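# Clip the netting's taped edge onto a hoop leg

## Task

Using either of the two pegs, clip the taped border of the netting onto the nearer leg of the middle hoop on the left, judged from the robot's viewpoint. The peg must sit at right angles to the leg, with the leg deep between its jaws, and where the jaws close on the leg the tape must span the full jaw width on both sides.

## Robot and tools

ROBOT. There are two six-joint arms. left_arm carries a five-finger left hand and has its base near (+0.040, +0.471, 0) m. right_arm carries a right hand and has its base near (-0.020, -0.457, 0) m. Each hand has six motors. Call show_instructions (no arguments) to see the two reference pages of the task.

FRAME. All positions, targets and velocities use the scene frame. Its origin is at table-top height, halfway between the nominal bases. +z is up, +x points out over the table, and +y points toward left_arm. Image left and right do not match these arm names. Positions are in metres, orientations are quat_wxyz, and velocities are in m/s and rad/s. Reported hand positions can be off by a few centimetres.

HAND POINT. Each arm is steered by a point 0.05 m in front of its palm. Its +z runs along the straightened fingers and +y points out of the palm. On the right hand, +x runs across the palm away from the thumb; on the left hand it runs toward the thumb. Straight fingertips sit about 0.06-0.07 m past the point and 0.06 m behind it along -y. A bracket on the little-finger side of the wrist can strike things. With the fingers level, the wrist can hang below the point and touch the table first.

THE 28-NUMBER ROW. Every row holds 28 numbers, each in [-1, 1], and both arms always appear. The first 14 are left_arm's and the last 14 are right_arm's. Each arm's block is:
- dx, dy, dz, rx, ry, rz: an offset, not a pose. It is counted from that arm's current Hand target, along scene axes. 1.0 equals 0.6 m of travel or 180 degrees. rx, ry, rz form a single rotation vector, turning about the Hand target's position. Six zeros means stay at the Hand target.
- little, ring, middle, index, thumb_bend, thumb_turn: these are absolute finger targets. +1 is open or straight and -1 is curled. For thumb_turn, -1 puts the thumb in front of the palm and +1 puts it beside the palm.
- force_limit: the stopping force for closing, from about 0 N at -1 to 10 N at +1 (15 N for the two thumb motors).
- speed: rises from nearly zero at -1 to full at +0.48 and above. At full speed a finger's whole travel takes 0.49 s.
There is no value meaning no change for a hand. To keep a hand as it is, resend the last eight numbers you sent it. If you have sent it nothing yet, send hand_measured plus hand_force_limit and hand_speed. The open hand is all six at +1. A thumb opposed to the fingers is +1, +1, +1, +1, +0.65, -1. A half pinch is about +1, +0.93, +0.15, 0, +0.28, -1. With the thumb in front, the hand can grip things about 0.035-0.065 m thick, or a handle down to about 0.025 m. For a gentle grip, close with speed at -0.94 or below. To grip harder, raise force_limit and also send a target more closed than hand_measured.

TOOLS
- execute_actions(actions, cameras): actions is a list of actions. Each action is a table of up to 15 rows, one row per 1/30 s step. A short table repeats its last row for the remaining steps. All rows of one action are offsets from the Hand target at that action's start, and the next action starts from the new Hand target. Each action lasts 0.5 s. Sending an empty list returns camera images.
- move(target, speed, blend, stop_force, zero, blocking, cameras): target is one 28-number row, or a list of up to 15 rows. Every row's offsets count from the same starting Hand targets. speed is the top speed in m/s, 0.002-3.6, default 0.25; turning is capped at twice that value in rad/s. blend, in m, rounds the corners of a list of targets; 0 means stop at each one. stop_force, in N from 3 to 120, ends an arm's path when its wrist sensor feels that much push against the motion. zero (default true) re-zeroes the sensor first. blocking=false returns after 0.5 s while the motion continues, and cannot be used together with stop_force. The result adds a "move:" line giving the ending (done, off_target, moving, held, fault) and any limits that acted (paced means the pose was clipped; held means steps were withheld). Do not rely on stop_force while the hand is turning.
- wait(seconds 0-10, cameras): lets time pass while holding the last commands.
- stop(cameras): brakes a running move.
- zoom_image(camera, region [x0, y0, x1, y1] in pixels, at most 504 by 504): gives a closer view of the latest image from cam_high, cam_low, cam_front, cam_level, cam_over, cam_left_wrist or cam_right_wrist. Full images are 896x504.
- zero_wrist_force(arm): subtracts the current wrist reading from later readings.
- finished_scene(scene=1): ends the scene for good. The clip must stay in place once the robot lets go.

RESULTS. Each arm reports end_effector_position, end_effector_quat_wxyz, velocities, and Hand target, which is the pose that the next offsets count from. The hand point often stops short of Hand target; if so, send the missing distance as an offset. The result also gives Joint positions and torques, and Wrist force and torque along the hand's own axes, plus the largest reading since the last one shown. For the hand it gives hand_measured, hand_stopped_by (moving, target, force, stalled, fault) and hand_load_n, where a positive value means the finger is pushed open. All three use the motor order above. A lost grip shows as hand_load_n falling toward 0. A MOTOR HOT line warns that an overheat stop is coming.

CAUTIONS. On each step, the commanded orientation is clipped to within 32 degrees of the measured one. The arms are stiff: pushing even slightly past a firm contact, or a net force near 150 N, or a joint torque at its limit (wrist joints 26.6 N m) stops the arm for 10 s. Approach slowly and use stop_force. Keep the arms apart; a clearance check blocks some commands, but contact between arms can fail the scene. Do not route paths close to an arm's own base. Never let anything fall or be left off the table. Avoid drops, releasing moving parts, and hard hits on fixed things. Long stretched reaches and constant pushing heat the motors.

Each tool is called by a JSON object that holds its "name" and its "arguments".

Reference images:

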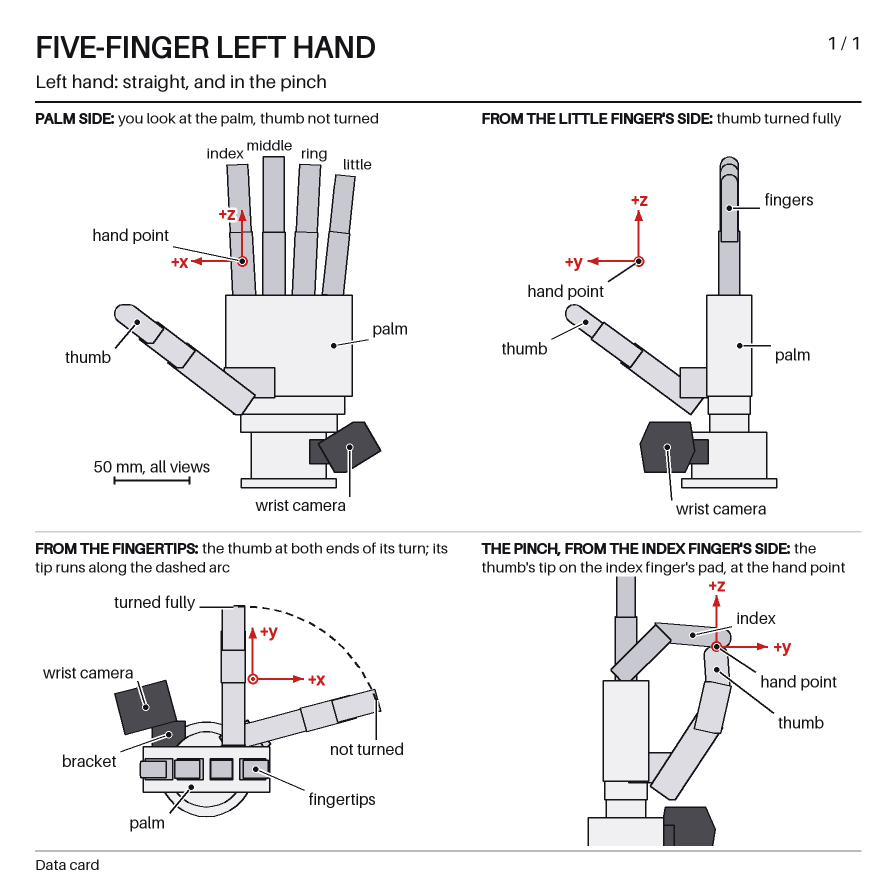

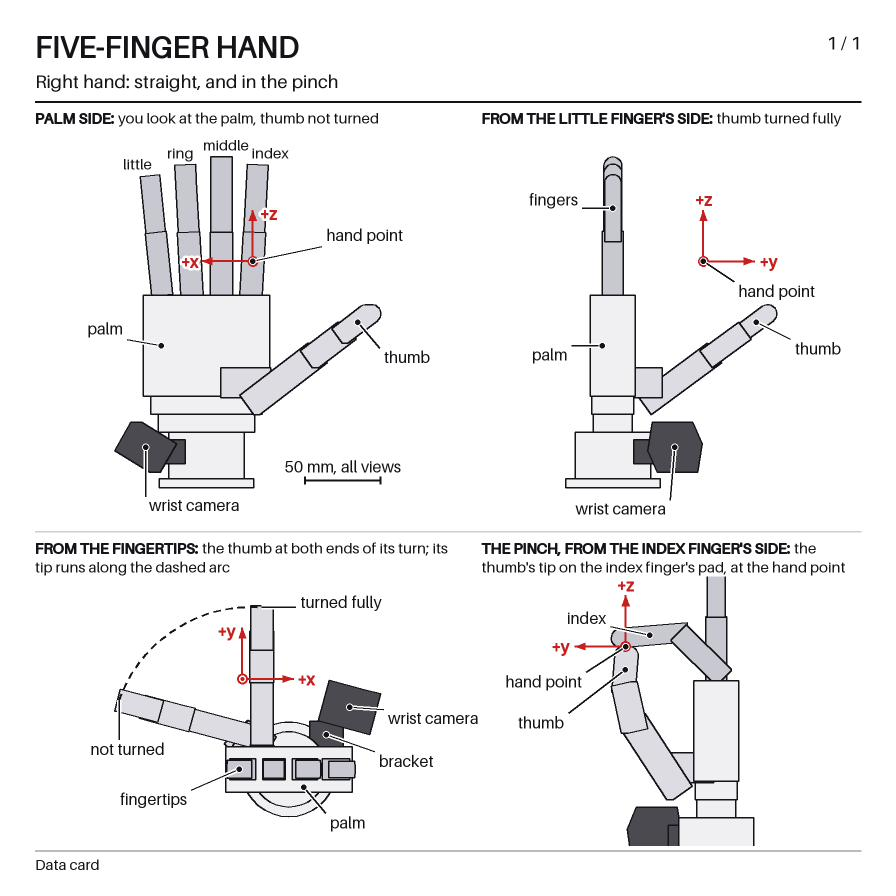

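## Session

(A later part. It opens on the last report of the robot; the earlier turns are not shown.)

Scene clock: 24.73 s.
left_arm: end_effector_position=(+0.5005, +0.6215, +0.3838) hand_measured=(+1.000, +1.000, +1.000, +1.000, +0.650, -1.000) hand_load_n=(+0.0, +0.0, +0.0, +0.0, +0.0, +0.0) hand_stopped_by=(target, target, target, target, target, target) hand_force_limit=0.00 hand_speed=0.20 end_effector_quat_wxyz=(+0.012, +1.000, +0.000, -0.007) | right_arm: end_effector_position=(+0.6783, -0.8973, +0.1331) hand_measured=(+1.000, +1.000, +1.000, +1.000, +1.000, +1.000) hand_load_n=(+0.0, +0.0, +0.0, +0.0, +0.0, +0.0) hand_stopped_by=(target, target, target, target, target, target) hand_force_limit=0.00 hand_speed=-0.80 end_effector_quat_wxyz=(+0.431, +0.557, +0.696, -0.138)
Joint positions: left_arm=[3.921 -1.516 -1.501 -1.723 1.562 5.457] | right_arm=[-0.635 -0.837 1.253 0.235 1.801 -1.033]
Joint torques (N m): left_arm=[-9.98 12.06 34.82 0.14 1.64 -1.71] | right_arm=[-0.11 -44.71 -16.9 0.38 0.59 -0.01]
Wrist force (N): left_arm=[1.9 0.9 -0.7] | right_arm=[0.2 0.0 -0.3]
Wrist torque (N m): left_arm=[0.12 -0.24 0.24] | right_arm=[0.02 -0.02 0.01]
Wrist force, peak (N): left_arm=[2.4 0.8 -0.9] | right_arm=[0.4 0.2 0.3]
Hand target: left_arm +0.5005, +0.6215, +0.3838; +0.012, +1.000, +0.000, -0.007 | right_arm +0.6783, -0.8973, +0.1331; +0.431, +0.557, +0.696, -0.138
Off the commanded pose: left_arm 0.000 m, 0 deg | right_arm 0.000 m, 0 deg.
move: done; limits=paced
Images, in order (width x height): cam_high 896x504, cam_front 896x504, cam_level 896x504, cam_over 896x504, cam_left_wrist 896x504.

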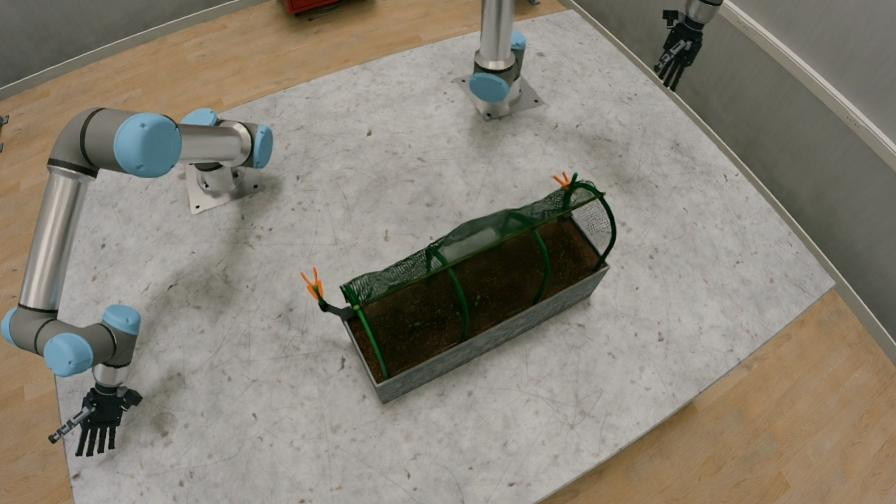

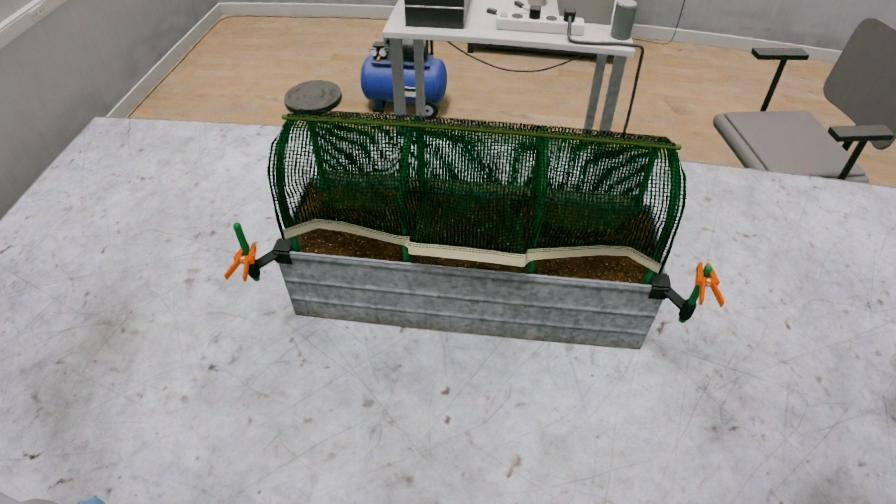

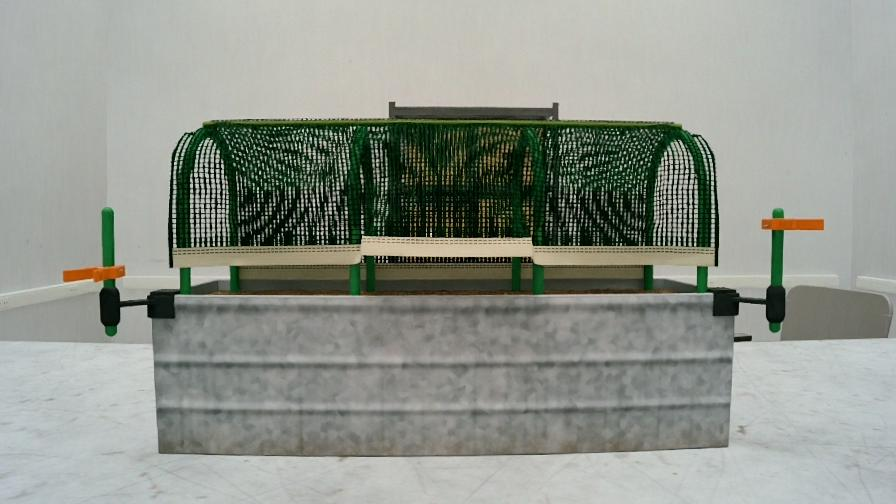

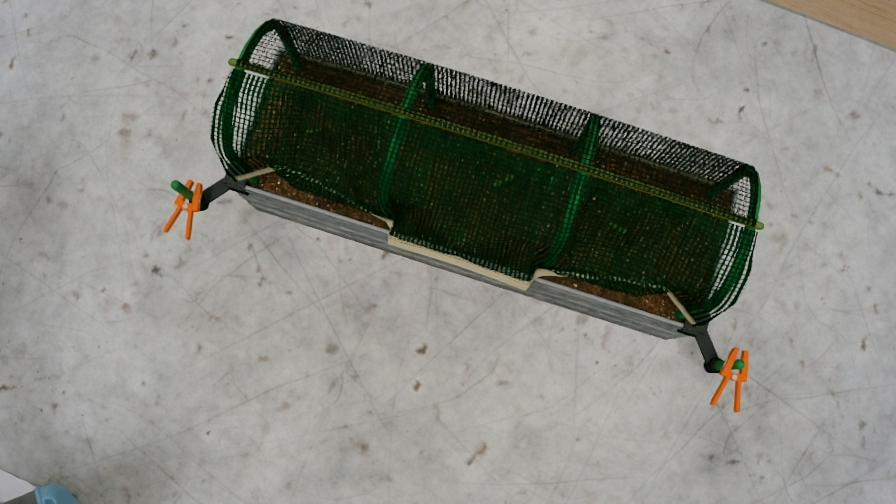

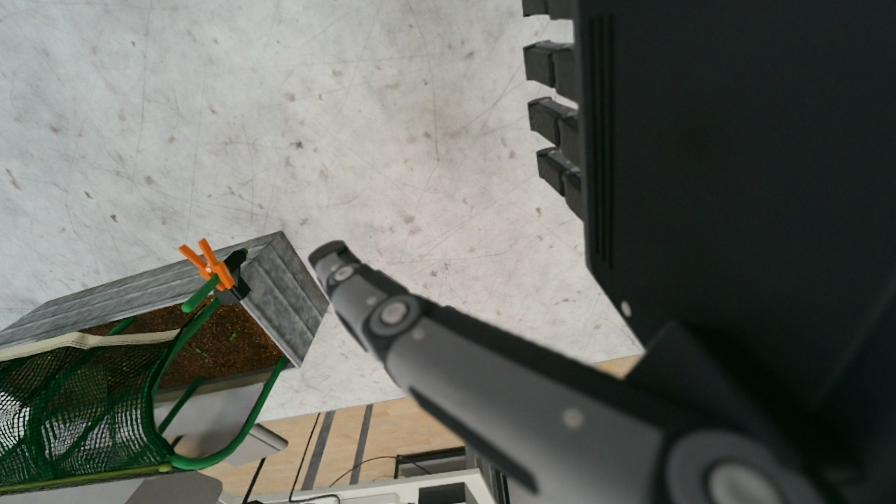

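{"name": "move", "arguments": {"target": [0.0, -0.1667, 0.0, 0, 0, 0, 1, 1, 1, 1, 0.65, -1, 0.0, 0.2, 0, 0, 0, 0, 0, 0, 1, 1, 1, 1, 1, 1, 0.0, -0.8], "speed": 0.3, "cameras": ["cam_high", "cam_front", "cam_over", "cam_level", "cam_left_wrist"]}}

Scene clock: 27.77 s.
left_arm: end_effector_position=(+0.5005, +0.5216, +0.3838) hand_measured=(+1.000, +1.000, +1.000, +1.000, +0.650, -1.000) hand_load_n=(+0.0, -0.5, +0.0, +0.0, +0.0, +0.0) hand_stopped_by=(target, target, target, target, target, target) hand_force_limit=0.00 hand_speed=0.20 end_effector_quat_wxyz=(+0.013, +1.000, +0.000, -0.007) | right_arm: end_effector_position=(+0.6783, -0.8973, +0.1331) hand_measured=(+1.000, +1.000, +1.000, +1.000, +1.000, +1.000) hand_load_n=(+0.0, +0.0, +0.0, +0.5, +0.0, +0.0) hand_stopped_by=(target, target, target, target, target, target) hand_force_limit=0.00 hand_speed=-0.80 end_effector_quat_wxyz=(+0.431, +0.557, +0.696, -0.138)
Joint positions: left_arm=[3.743 -1.429 -1.579 -1.73 1.557 5.279] | right_arm=[-0.635 -0.837 1.253 0.235 1.801 -1.033]
Joint torques (N m): left_arm=[-9.31 24.77 9.51 3.55 1.59 -1.44] | right_arm=[0.4 -44.93 -17.77 0.29 0.62 -0.03]
Wrist force (N): left_arm=[1.9 0.8 -1.1] | right_arm=[0.1 0.0 0.1]
Wrist torque (N m): left_arm=[0.15 -0.28 0.29] | right_arm=[0.01 -0.02 0.02]
Wrist force, peak (N): left_arm=[1.8 2.1 -0.9] | right_arm=[0.2 0.4 0.4]
Hand target: left_arm +0.5005, +0.5215, +0.3838; +0.012, +1.000, +0.000, -0.007 | right_arm +0.6783, -0.8973, +0.1331; +0.431, +0.557, +0.696, -0.138
Off the commanded pose: left_arm 0.000 m, 0 deg | right_arm 0.000 m, 0 deg.
move: done
Images, in order (width x height): cam_high 896x504, cam_front 896x504, cam_level 896x504, cam_over 896x504, cam_left_wrist 896x504.

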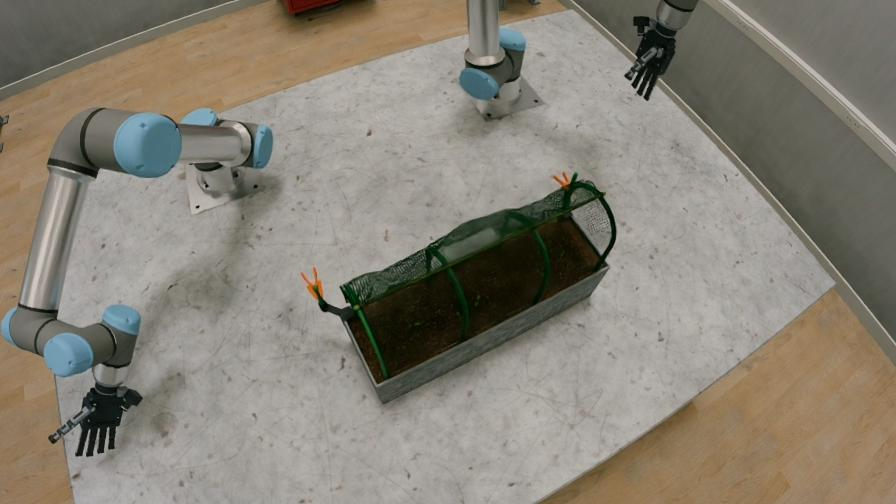

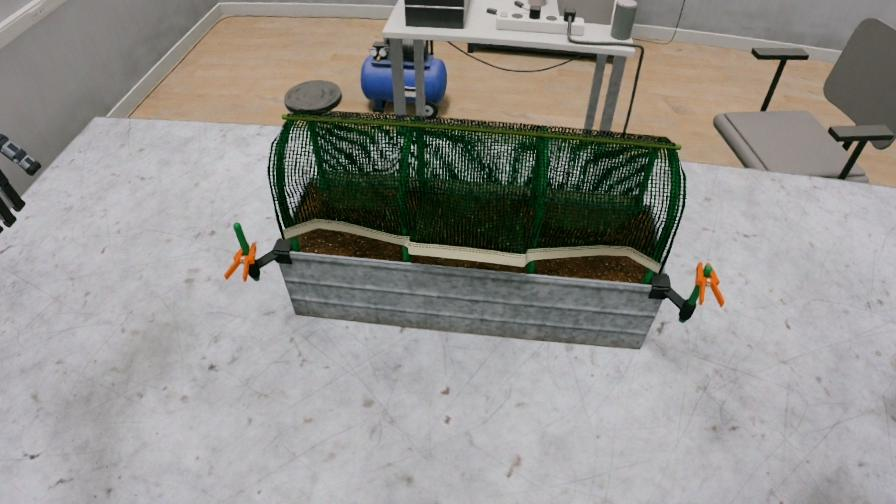

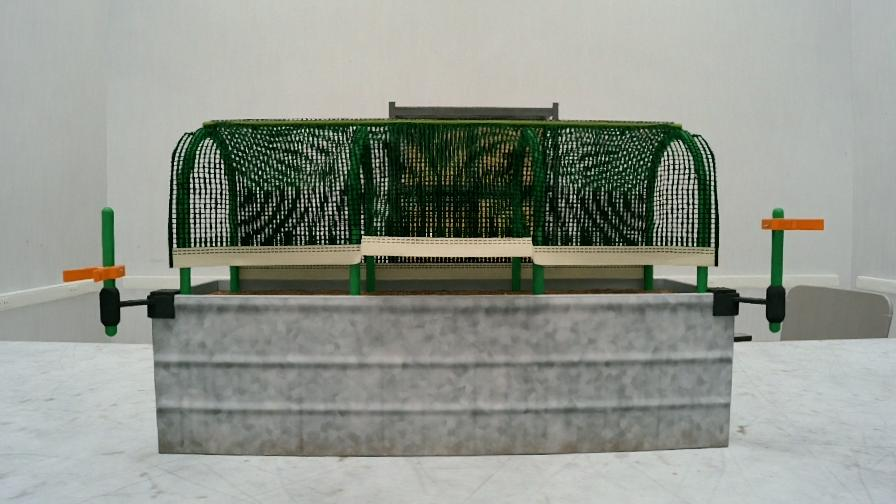

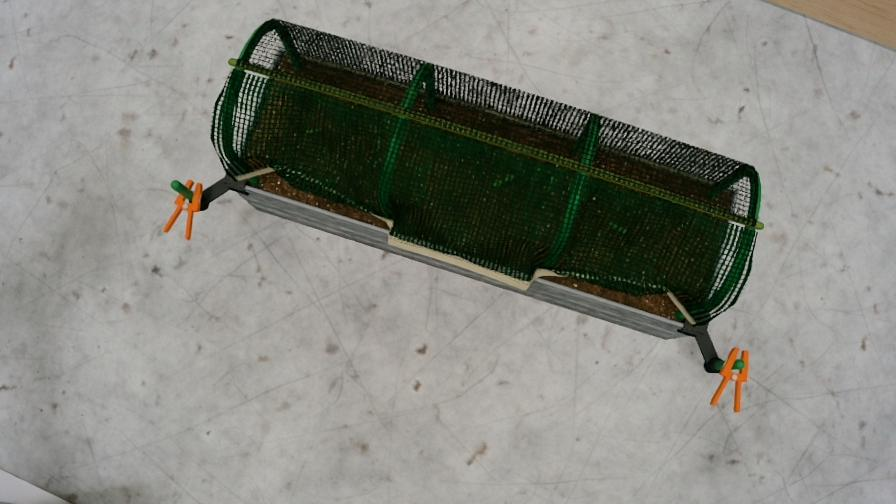

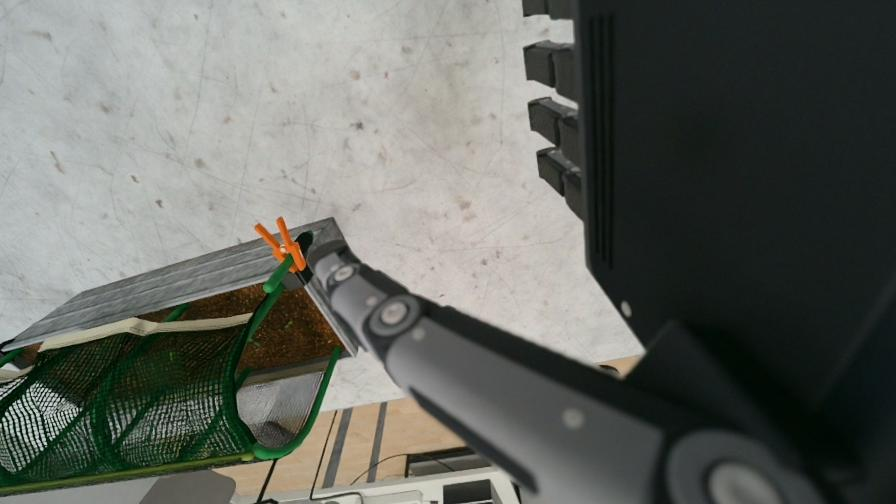

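{"name": "zoom_image", "arguments": {"camera": "cam_left_wrist", "region": [220, 180, 420, 380]}}

{"name": "zoom_image", "arguments": {"camera": "cam_left_wrist", "region": [480, 0, 680, 240]}}

{"name": "zoom_image", "arguments": {"camera": "cam_left_wrist", "region": [0, 180, 300, 480]}}

Scaled by 2.520 from the camera's 896x504 image, which has a finer 1280x720 frame.

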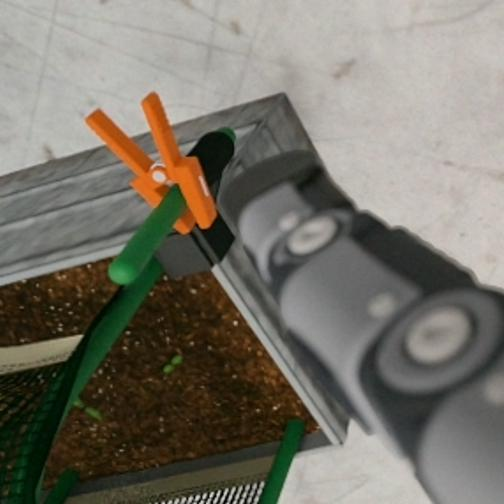

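Scaled by 2.100 from the camera's 896x504 image, which has a finer 1280x720 frame.

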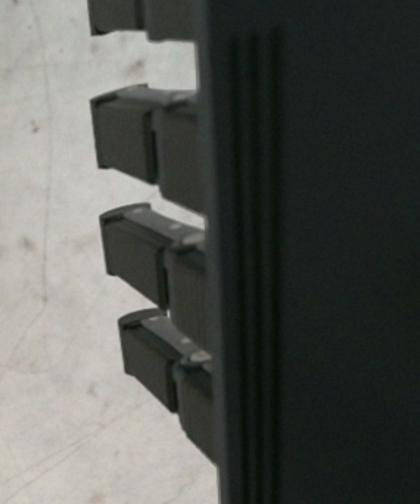

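Scaled by 1.680 from the camera's 896x504 image, which has a finer 1280x720 frame.

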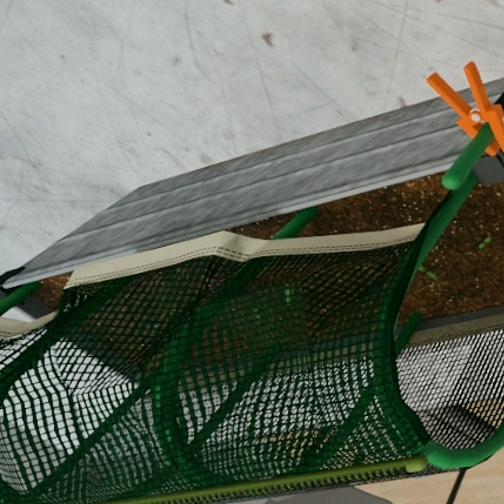

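{"name": "move", "arguments": {"target": [0.0, 0.0, -0.1333, 0, 0, 0, 1, 1, 1, 1, 0.65, -1, 0.0, 0.2, 0, 0, 0, 0, 0, 0, 1, 1, 1, 1, 1, 1, 0.0, -0.8], "speed": 0.3, "cameras": ["cam_left_wrist"]}}

{"name": "zoom_image", "arguments": {"camera": "cam_left_wrist", "region": [150, 150, 400, 400]}}

{"name": "zoom_image", "arguments": {"camera": "cam_left_wrist", "region": [0, 200, 300, 500]}}

{"name": "move", "arguments": {"target": [-0.1333, 0.0, 0.0, 0, 0, 0, 1, 1, 1, 1, 0.65, -1, 0.0, 0.2, 0, 0, 0, 0, 0, 0, 1, 1, 1, 1, 1, 1, 0.0, -0.8], "speed": 0.3, "cameras": ["cam_left_wrist", "cam_high", "cam_front", "cam_over", "cam_level"]}}

{"name": "zoom_image", "arguments": {"camera": "cam_left_wrist", "region": [150, 150, 400, 400]}}

{"name": "zoom_image", "arguments": {"camera": "cam_left_wrist", "region": [0, 200, 300, 500]}}

Scene clock: 33.90 s.
left_arm: end_effector_position=(+0.5005, +0.5215, +0.3039) hand_measured=(+1.000, +1.000, +1.000, +1.000, +0.650, -1.000) hand_load_n=(+0.0, +0.0, +0.0, +0.0, +0.0, +0.0) hand_stopped_by=(target, target, target, target, target, target) hand_force_limit=0.00 hand_speed=0.20 end_effector_quat_wxyz=(+0.012, +1.000, +0.000, -0.007) | right_arm: end_effector_position=(+0.6783, -0.8973, +0.1331) hand_measured=(+1.000, +1.000, +1.000, +1.000, +1.000, +1.000) hand_load_n=(+0.0, +0.0, +0.0, +0.0, +0.0, +0.0) hand_stopped_by=(target, target, target, target, target, target) hand_force_limit=0.00 hand_speed=-0.80 end_effector_quat_wxyz=(+0.431, +0.557, +0.696, -0.138)
Joint positions: left_arm=[3.743 -1.423 -1.789 -1.527 1.558 5.279] | right_arm=[-0.635 -0.837 1.253 0.235 1.801 -1.033]
Joint torques (N m): left_arm=[10.63 8.28 10.46 3.52 -1.46 1.3] | right_arm=[0.89 -45.18 -17.7 0.45 0.58 0.05]
Wrist force (N): left_arm=[2.1 0.3 -0.7] | right_arm=[0.2 0.1 0.1]
Wrist torque (N m): left_arm=[0.06 -0.33 0.32] | right_arm=[0.01 -0.03 0.01]
Wrist force, peak (N): left_arm=[2.2 0.5 -1.8] | right_arm=[-0.2 0.5 0.4]
Hand target: left_arm +0.5005, +0.5215, +0.3038; +0.012, +1.000, +0.000, -0.007 | right_arm +0.6783, -0.8973, +0.1331; +0.431, +0.557, +0.696, -0.138
Off the commanded pose: left_arm 0.000 m, 0 deg | right_arm 0.000 m, 0 deg.
move: done
Images, in order (width x height): cam_left_wrist 896x504.

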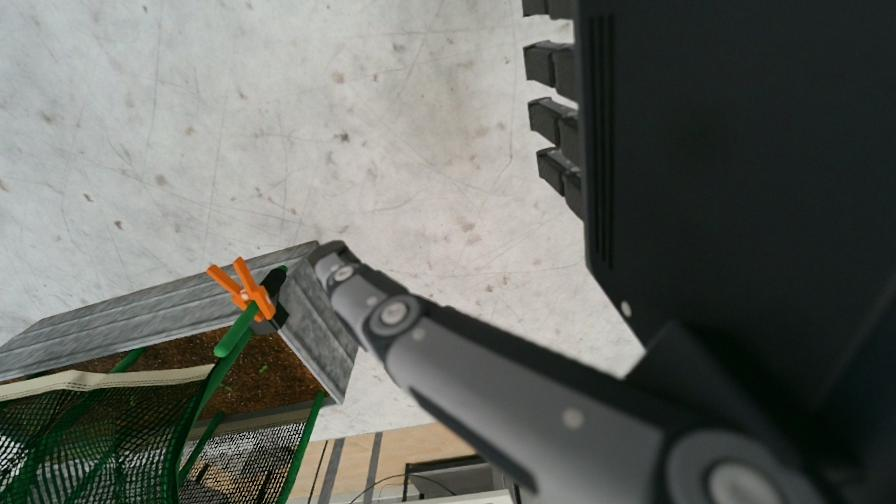

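Scaled by 2.016 from the camera's 896x504 image, which has a finer 1280x720 frame.

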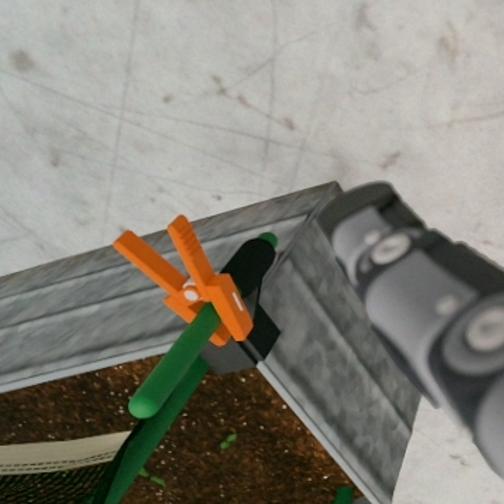

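Scaled by 1.680 from the camera's 896x504 image, which has a finer 1280x720 frame.

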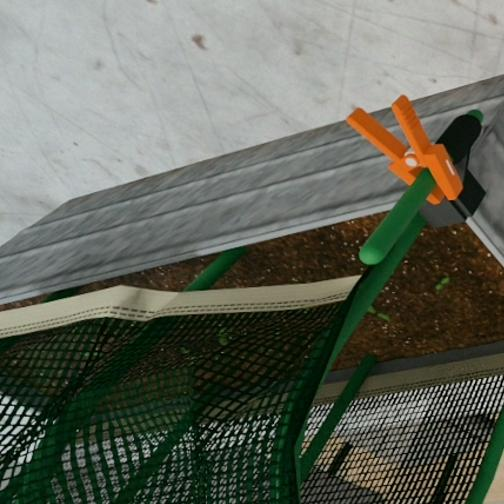

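Scene clock: 35.07 s.
left_arm: end_effector_position=(+0.4207, +0.5215, +0.3038) hand_measured=(+1.000, +1.000, +1.000, +1.000, +0.650, -1.000) hand_load_n=(+0.0, +0.0, +0.0, +0.0, +0.0, +0.0) hand_stopped_by=(target, target, target, target, target, target) hand_force_limit=0.00 hand_speed=0.20 end_effector_quat_wxyz=(+0.012, +1.000, +0.000, -0.007) | right_arm: end_effector_position=(+0.6783, -0.8973, +0.1331) hand_measured=(+1.000, +1.000, +1.000, +1.000, +1.000, +1.000) hand_load_n=(+0.0, +0.0, +0.0, +0.0, +0.0, +0.0) hand_stopped_by=(target, target, target, target, target, target) hand_force_limit=0.00 hand_speed=-0.80 end_effector_quat_wxyz=(+0.431, +0.557, +0.696, -0.138)
Joint positions: left_arm=[3.863 -1.224 -1.935 -1.581 1.561 5.399] | right_arm=[-0.635 -0.837 1.253 0.235 1.801 -1.033]
Joint torques (N m): left_arm=[9.84 17.55 10.56 0.37 -1.56 1.33] | right_arm=[-0.3 -44.65 -17.15 0.43 0.6 0.01]
Wrist force (N): left_arm=[1.8 0.5 -0.8] | right_arm=[0.3 0.0 -0.1]
Wrist torque (N m): left_arm=[0.07 -0.23 0.05] | right_arm=[0.01 -0.05 0.02]
Wrist force, peak (N): left_arm=[2.8 0.2 -0.6] | right_arm=[0.3 0.5 0.0]
Hand target: left_arm +0.4206, +0.5215, +0.3038; +0.012, +1.000, +0.000, -0.007 | right_arm +0.6783, -0.8973, +0.1331; +0.431, +0.557, +0.696, -0.138
Off the commanded pose: left_arm 0.000 m, 0 deg | right_arm 0.000 m, 0 deg.
move: done
Images, in order (width x height): cam_high 896x504, cam_front 896x504, cam_level 896x504, cam_over 896x504, cam_left_wrist 896x504.

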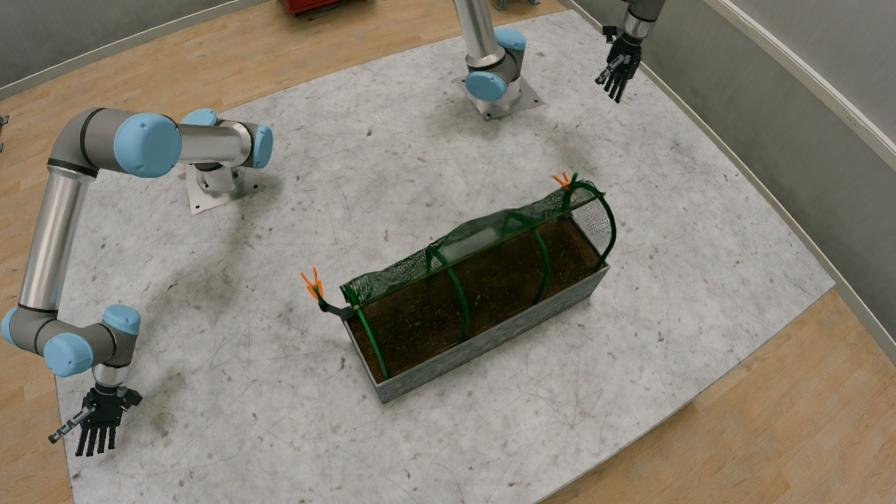

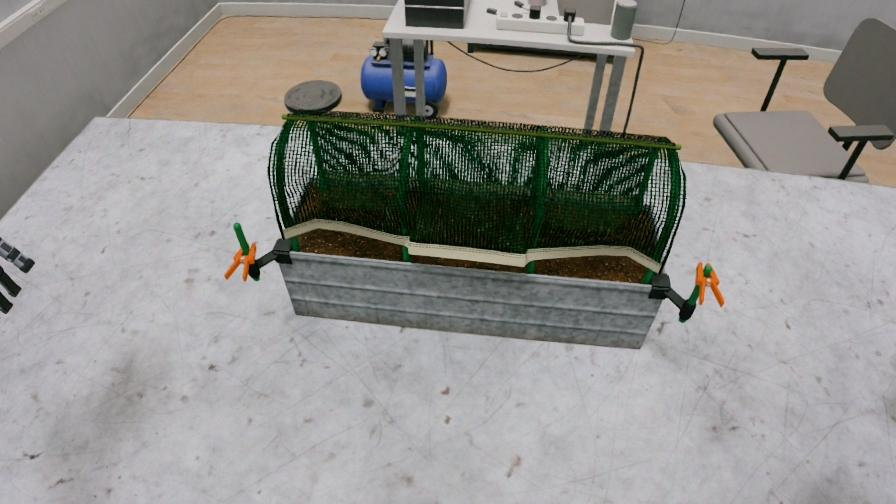

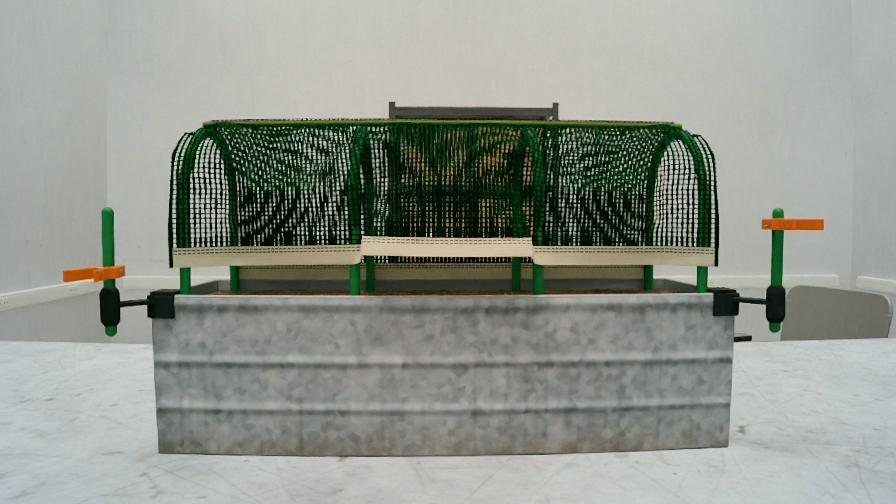

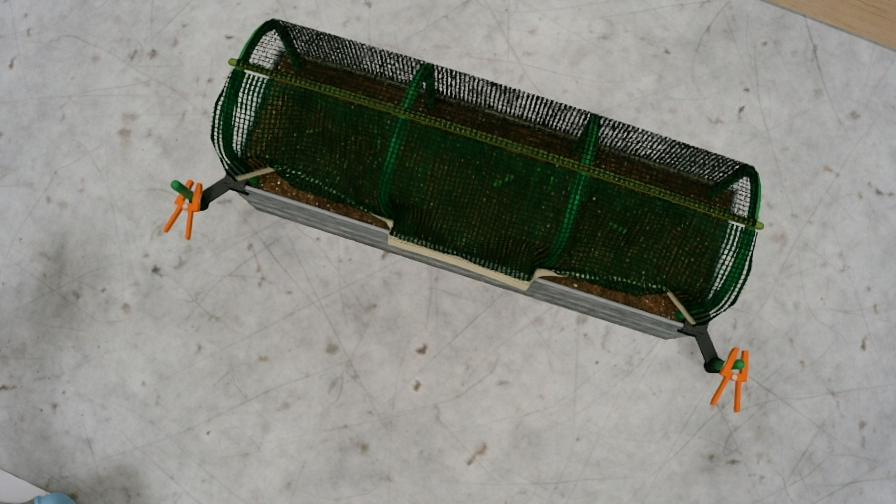

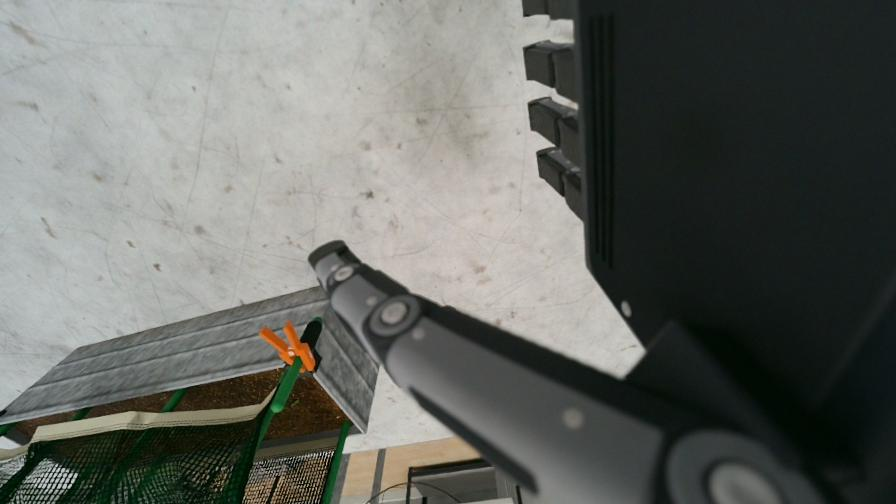

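Scaled by 2.016 from the camera's 896x504 image, which has a finer 1280x720 frame.

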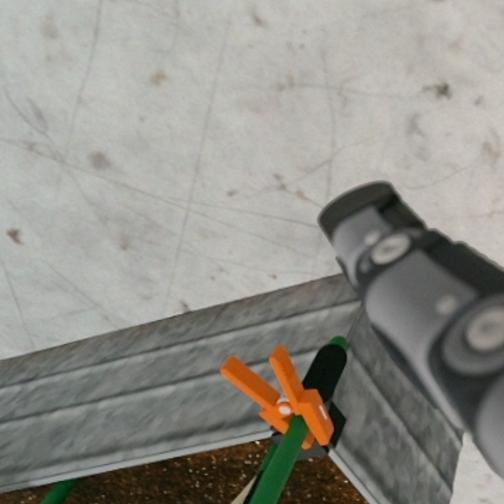

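Scaled by 1.680 from the camera's 896x504 image, which has a finer 1280x720 frame.

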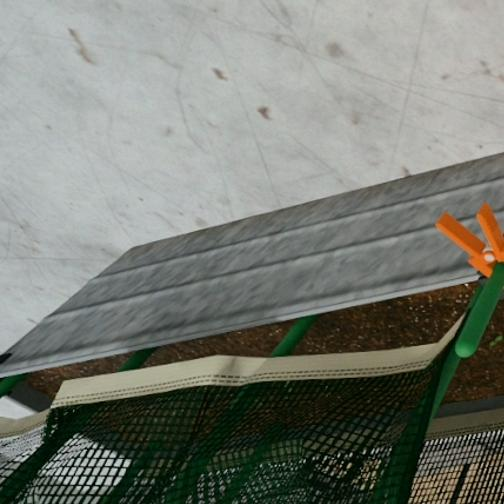

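{"name": "move", "arguments": {"target": [0.0, -0.167, 0.0, -0.4255, 0.357, 0.4255, 1, 1, 0.45, 0.3, 0.39, -1, 0.0, 0.2, 0, 0, 0, 0, 0, 0, 1, 1, 1, 1, 1, 1, 0.0, -0.8], "speed": 0.3, "cameras": ["cam_left_wrist", "cam_high", "cam_front", "cam_over", "cam_level"]}}

Scene clock: 47.37 s.
left_arm: end_effector_position=(+0.4206, +0.4214, +0.3038) hand_measured=(+1.000, +1.000, +0.450, +0.300, +0.390, -1.000) hand_load_n=(+0.0, +0.0, +0.0, +0.0, +0.0, +0.0) hand_stopped_by=(target, target, target, target, target, target) hand_force_limit=0.00 hand_speed=0.20 end_effector_quat_wxyz=(+0.551, +0.445, +0.543, -0.451) | right_arm: end_effector_position=(+0.6783, -0.8973, +0.1331) hand_measured=(+1.000, +1.000, +1.000, +1.000, +1.000, +1.000) hand_load_n=(+0.0, +0.0, +0.5, +0.0, +0.0, +0.0) hand_stopped_by=(target, target, target, target, target, target) hand_force_limit=0.00 hand_speed=-0.80 end_effector_quat_wxyz=(+0.431, +0.557, +0.696, -0.138)
Joint positions: left_arm=[4.192 -1.43 -2.111 -2.761 0.815 4.727] | right_arm=[-0.635 -0.837 1.253 0.235 1.801 -1.033]
Joint torques (N m): left_arm=[9.68 21.26 5.56 -3.04 -1.41 -1.8] | right_arm=[-0.07 -44.75 -17.2 0.45 0.59 -0.16]
Wrist force (N): left_arm=[3.3 1.8 -0.5] | right_arm=[0.1 0.2 0.0]
Wrist torque (N m): left_arm=[0.30 -0.64 0.39] | right_arm=[0.03 -0.01 0.01]
Wrist force, peak (N): left_arm=[3.7 1.5 -0.2] | right_arm=[0.0 0.2 0.6]
Hand target: left_arm +0.4206, +0.4213, +0.3038; +0.551, +0.445, +0.543, -0.451 | right_arm +0.6783, -0.8973, +0.1331; +0.431, +0.557, +0.696, -0.138
Off the commanded pose: left_arm 0.000 m, 0 deg | right_arm 0.000 m, 0 deg.
move: done
Images, in order (width x height): cam_high 896x504, cam_front 896x504, cam_level 896x504, cam_over 896x504, cam_left_wrist 896x504.

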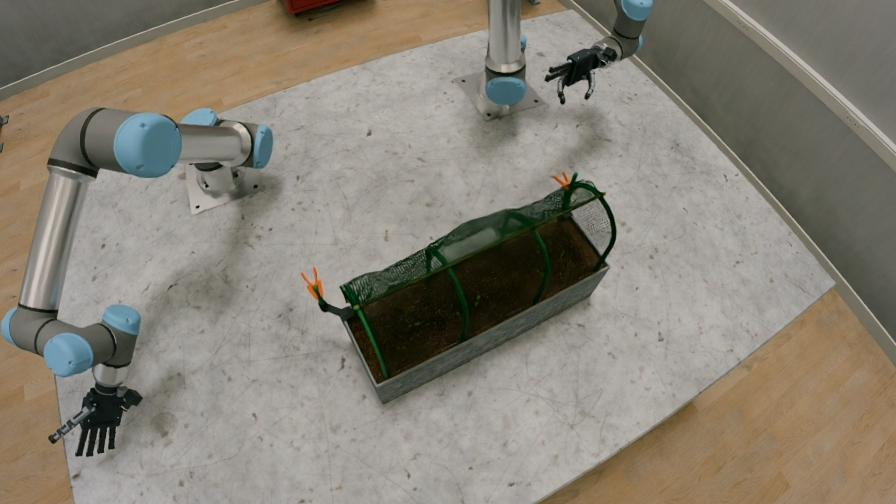

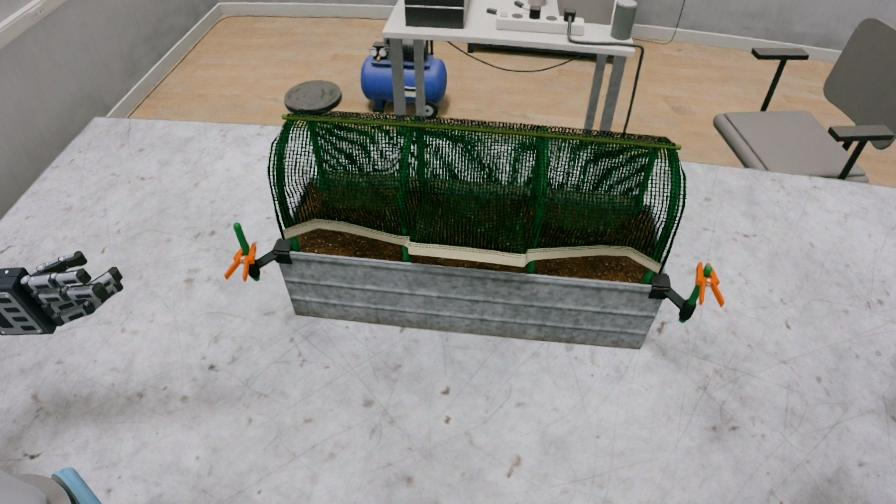

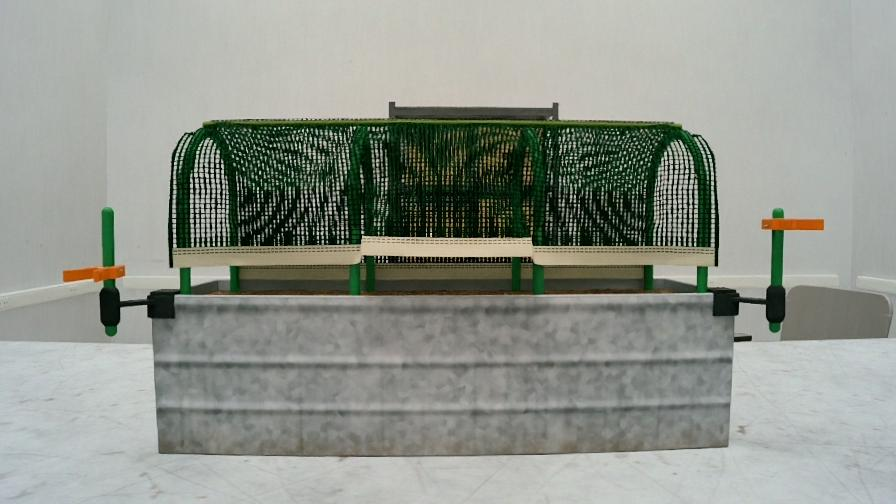

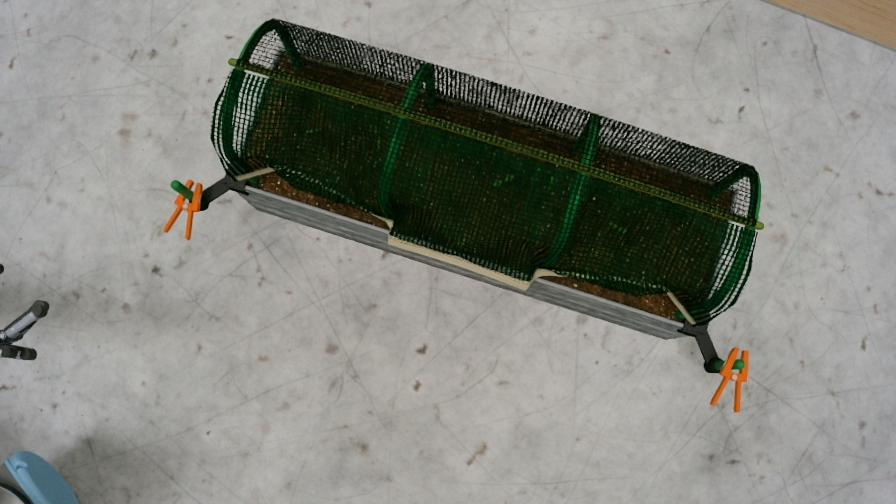

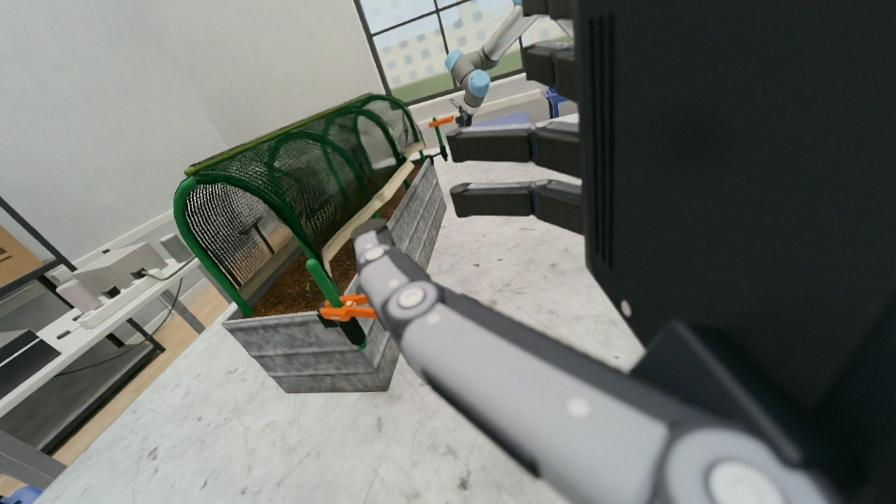

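{"name": "zoom_image", "arguments": {"camera": "cam_left_wrist", "region": [270, 200, 470, 400]}}

{"name": "zoom_image", "arguments": {"camera": "cam_over", "region": [0, 150, 260, 410]}}

{"name": "zoom_image", "arguments": {"camera": "cam_front", "region": [0, 200, 300, 350]}}

Scaled by 2.520 from the camera's 896x504 image, which has a finer 1280x720 frame.

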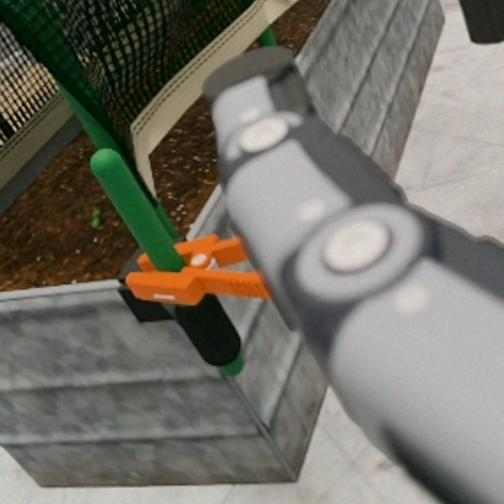

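Scaled by 1.938 from the camera's 896x504 image, which has a finer 1280x720 frame.

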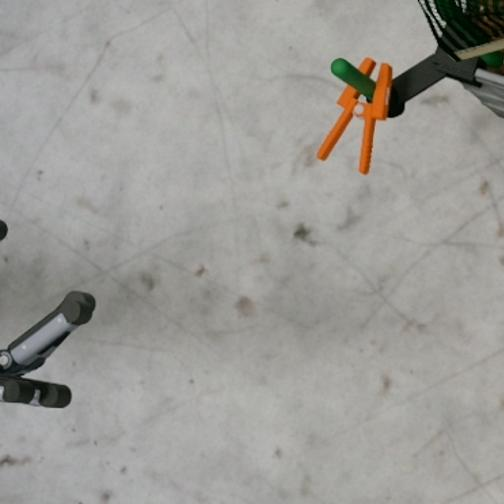

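Scaled by 1.680 from the camera's 896x504 image, which has a finer 1280x720 frame.

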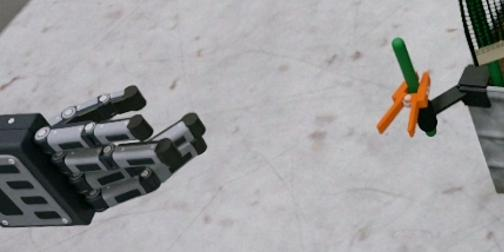

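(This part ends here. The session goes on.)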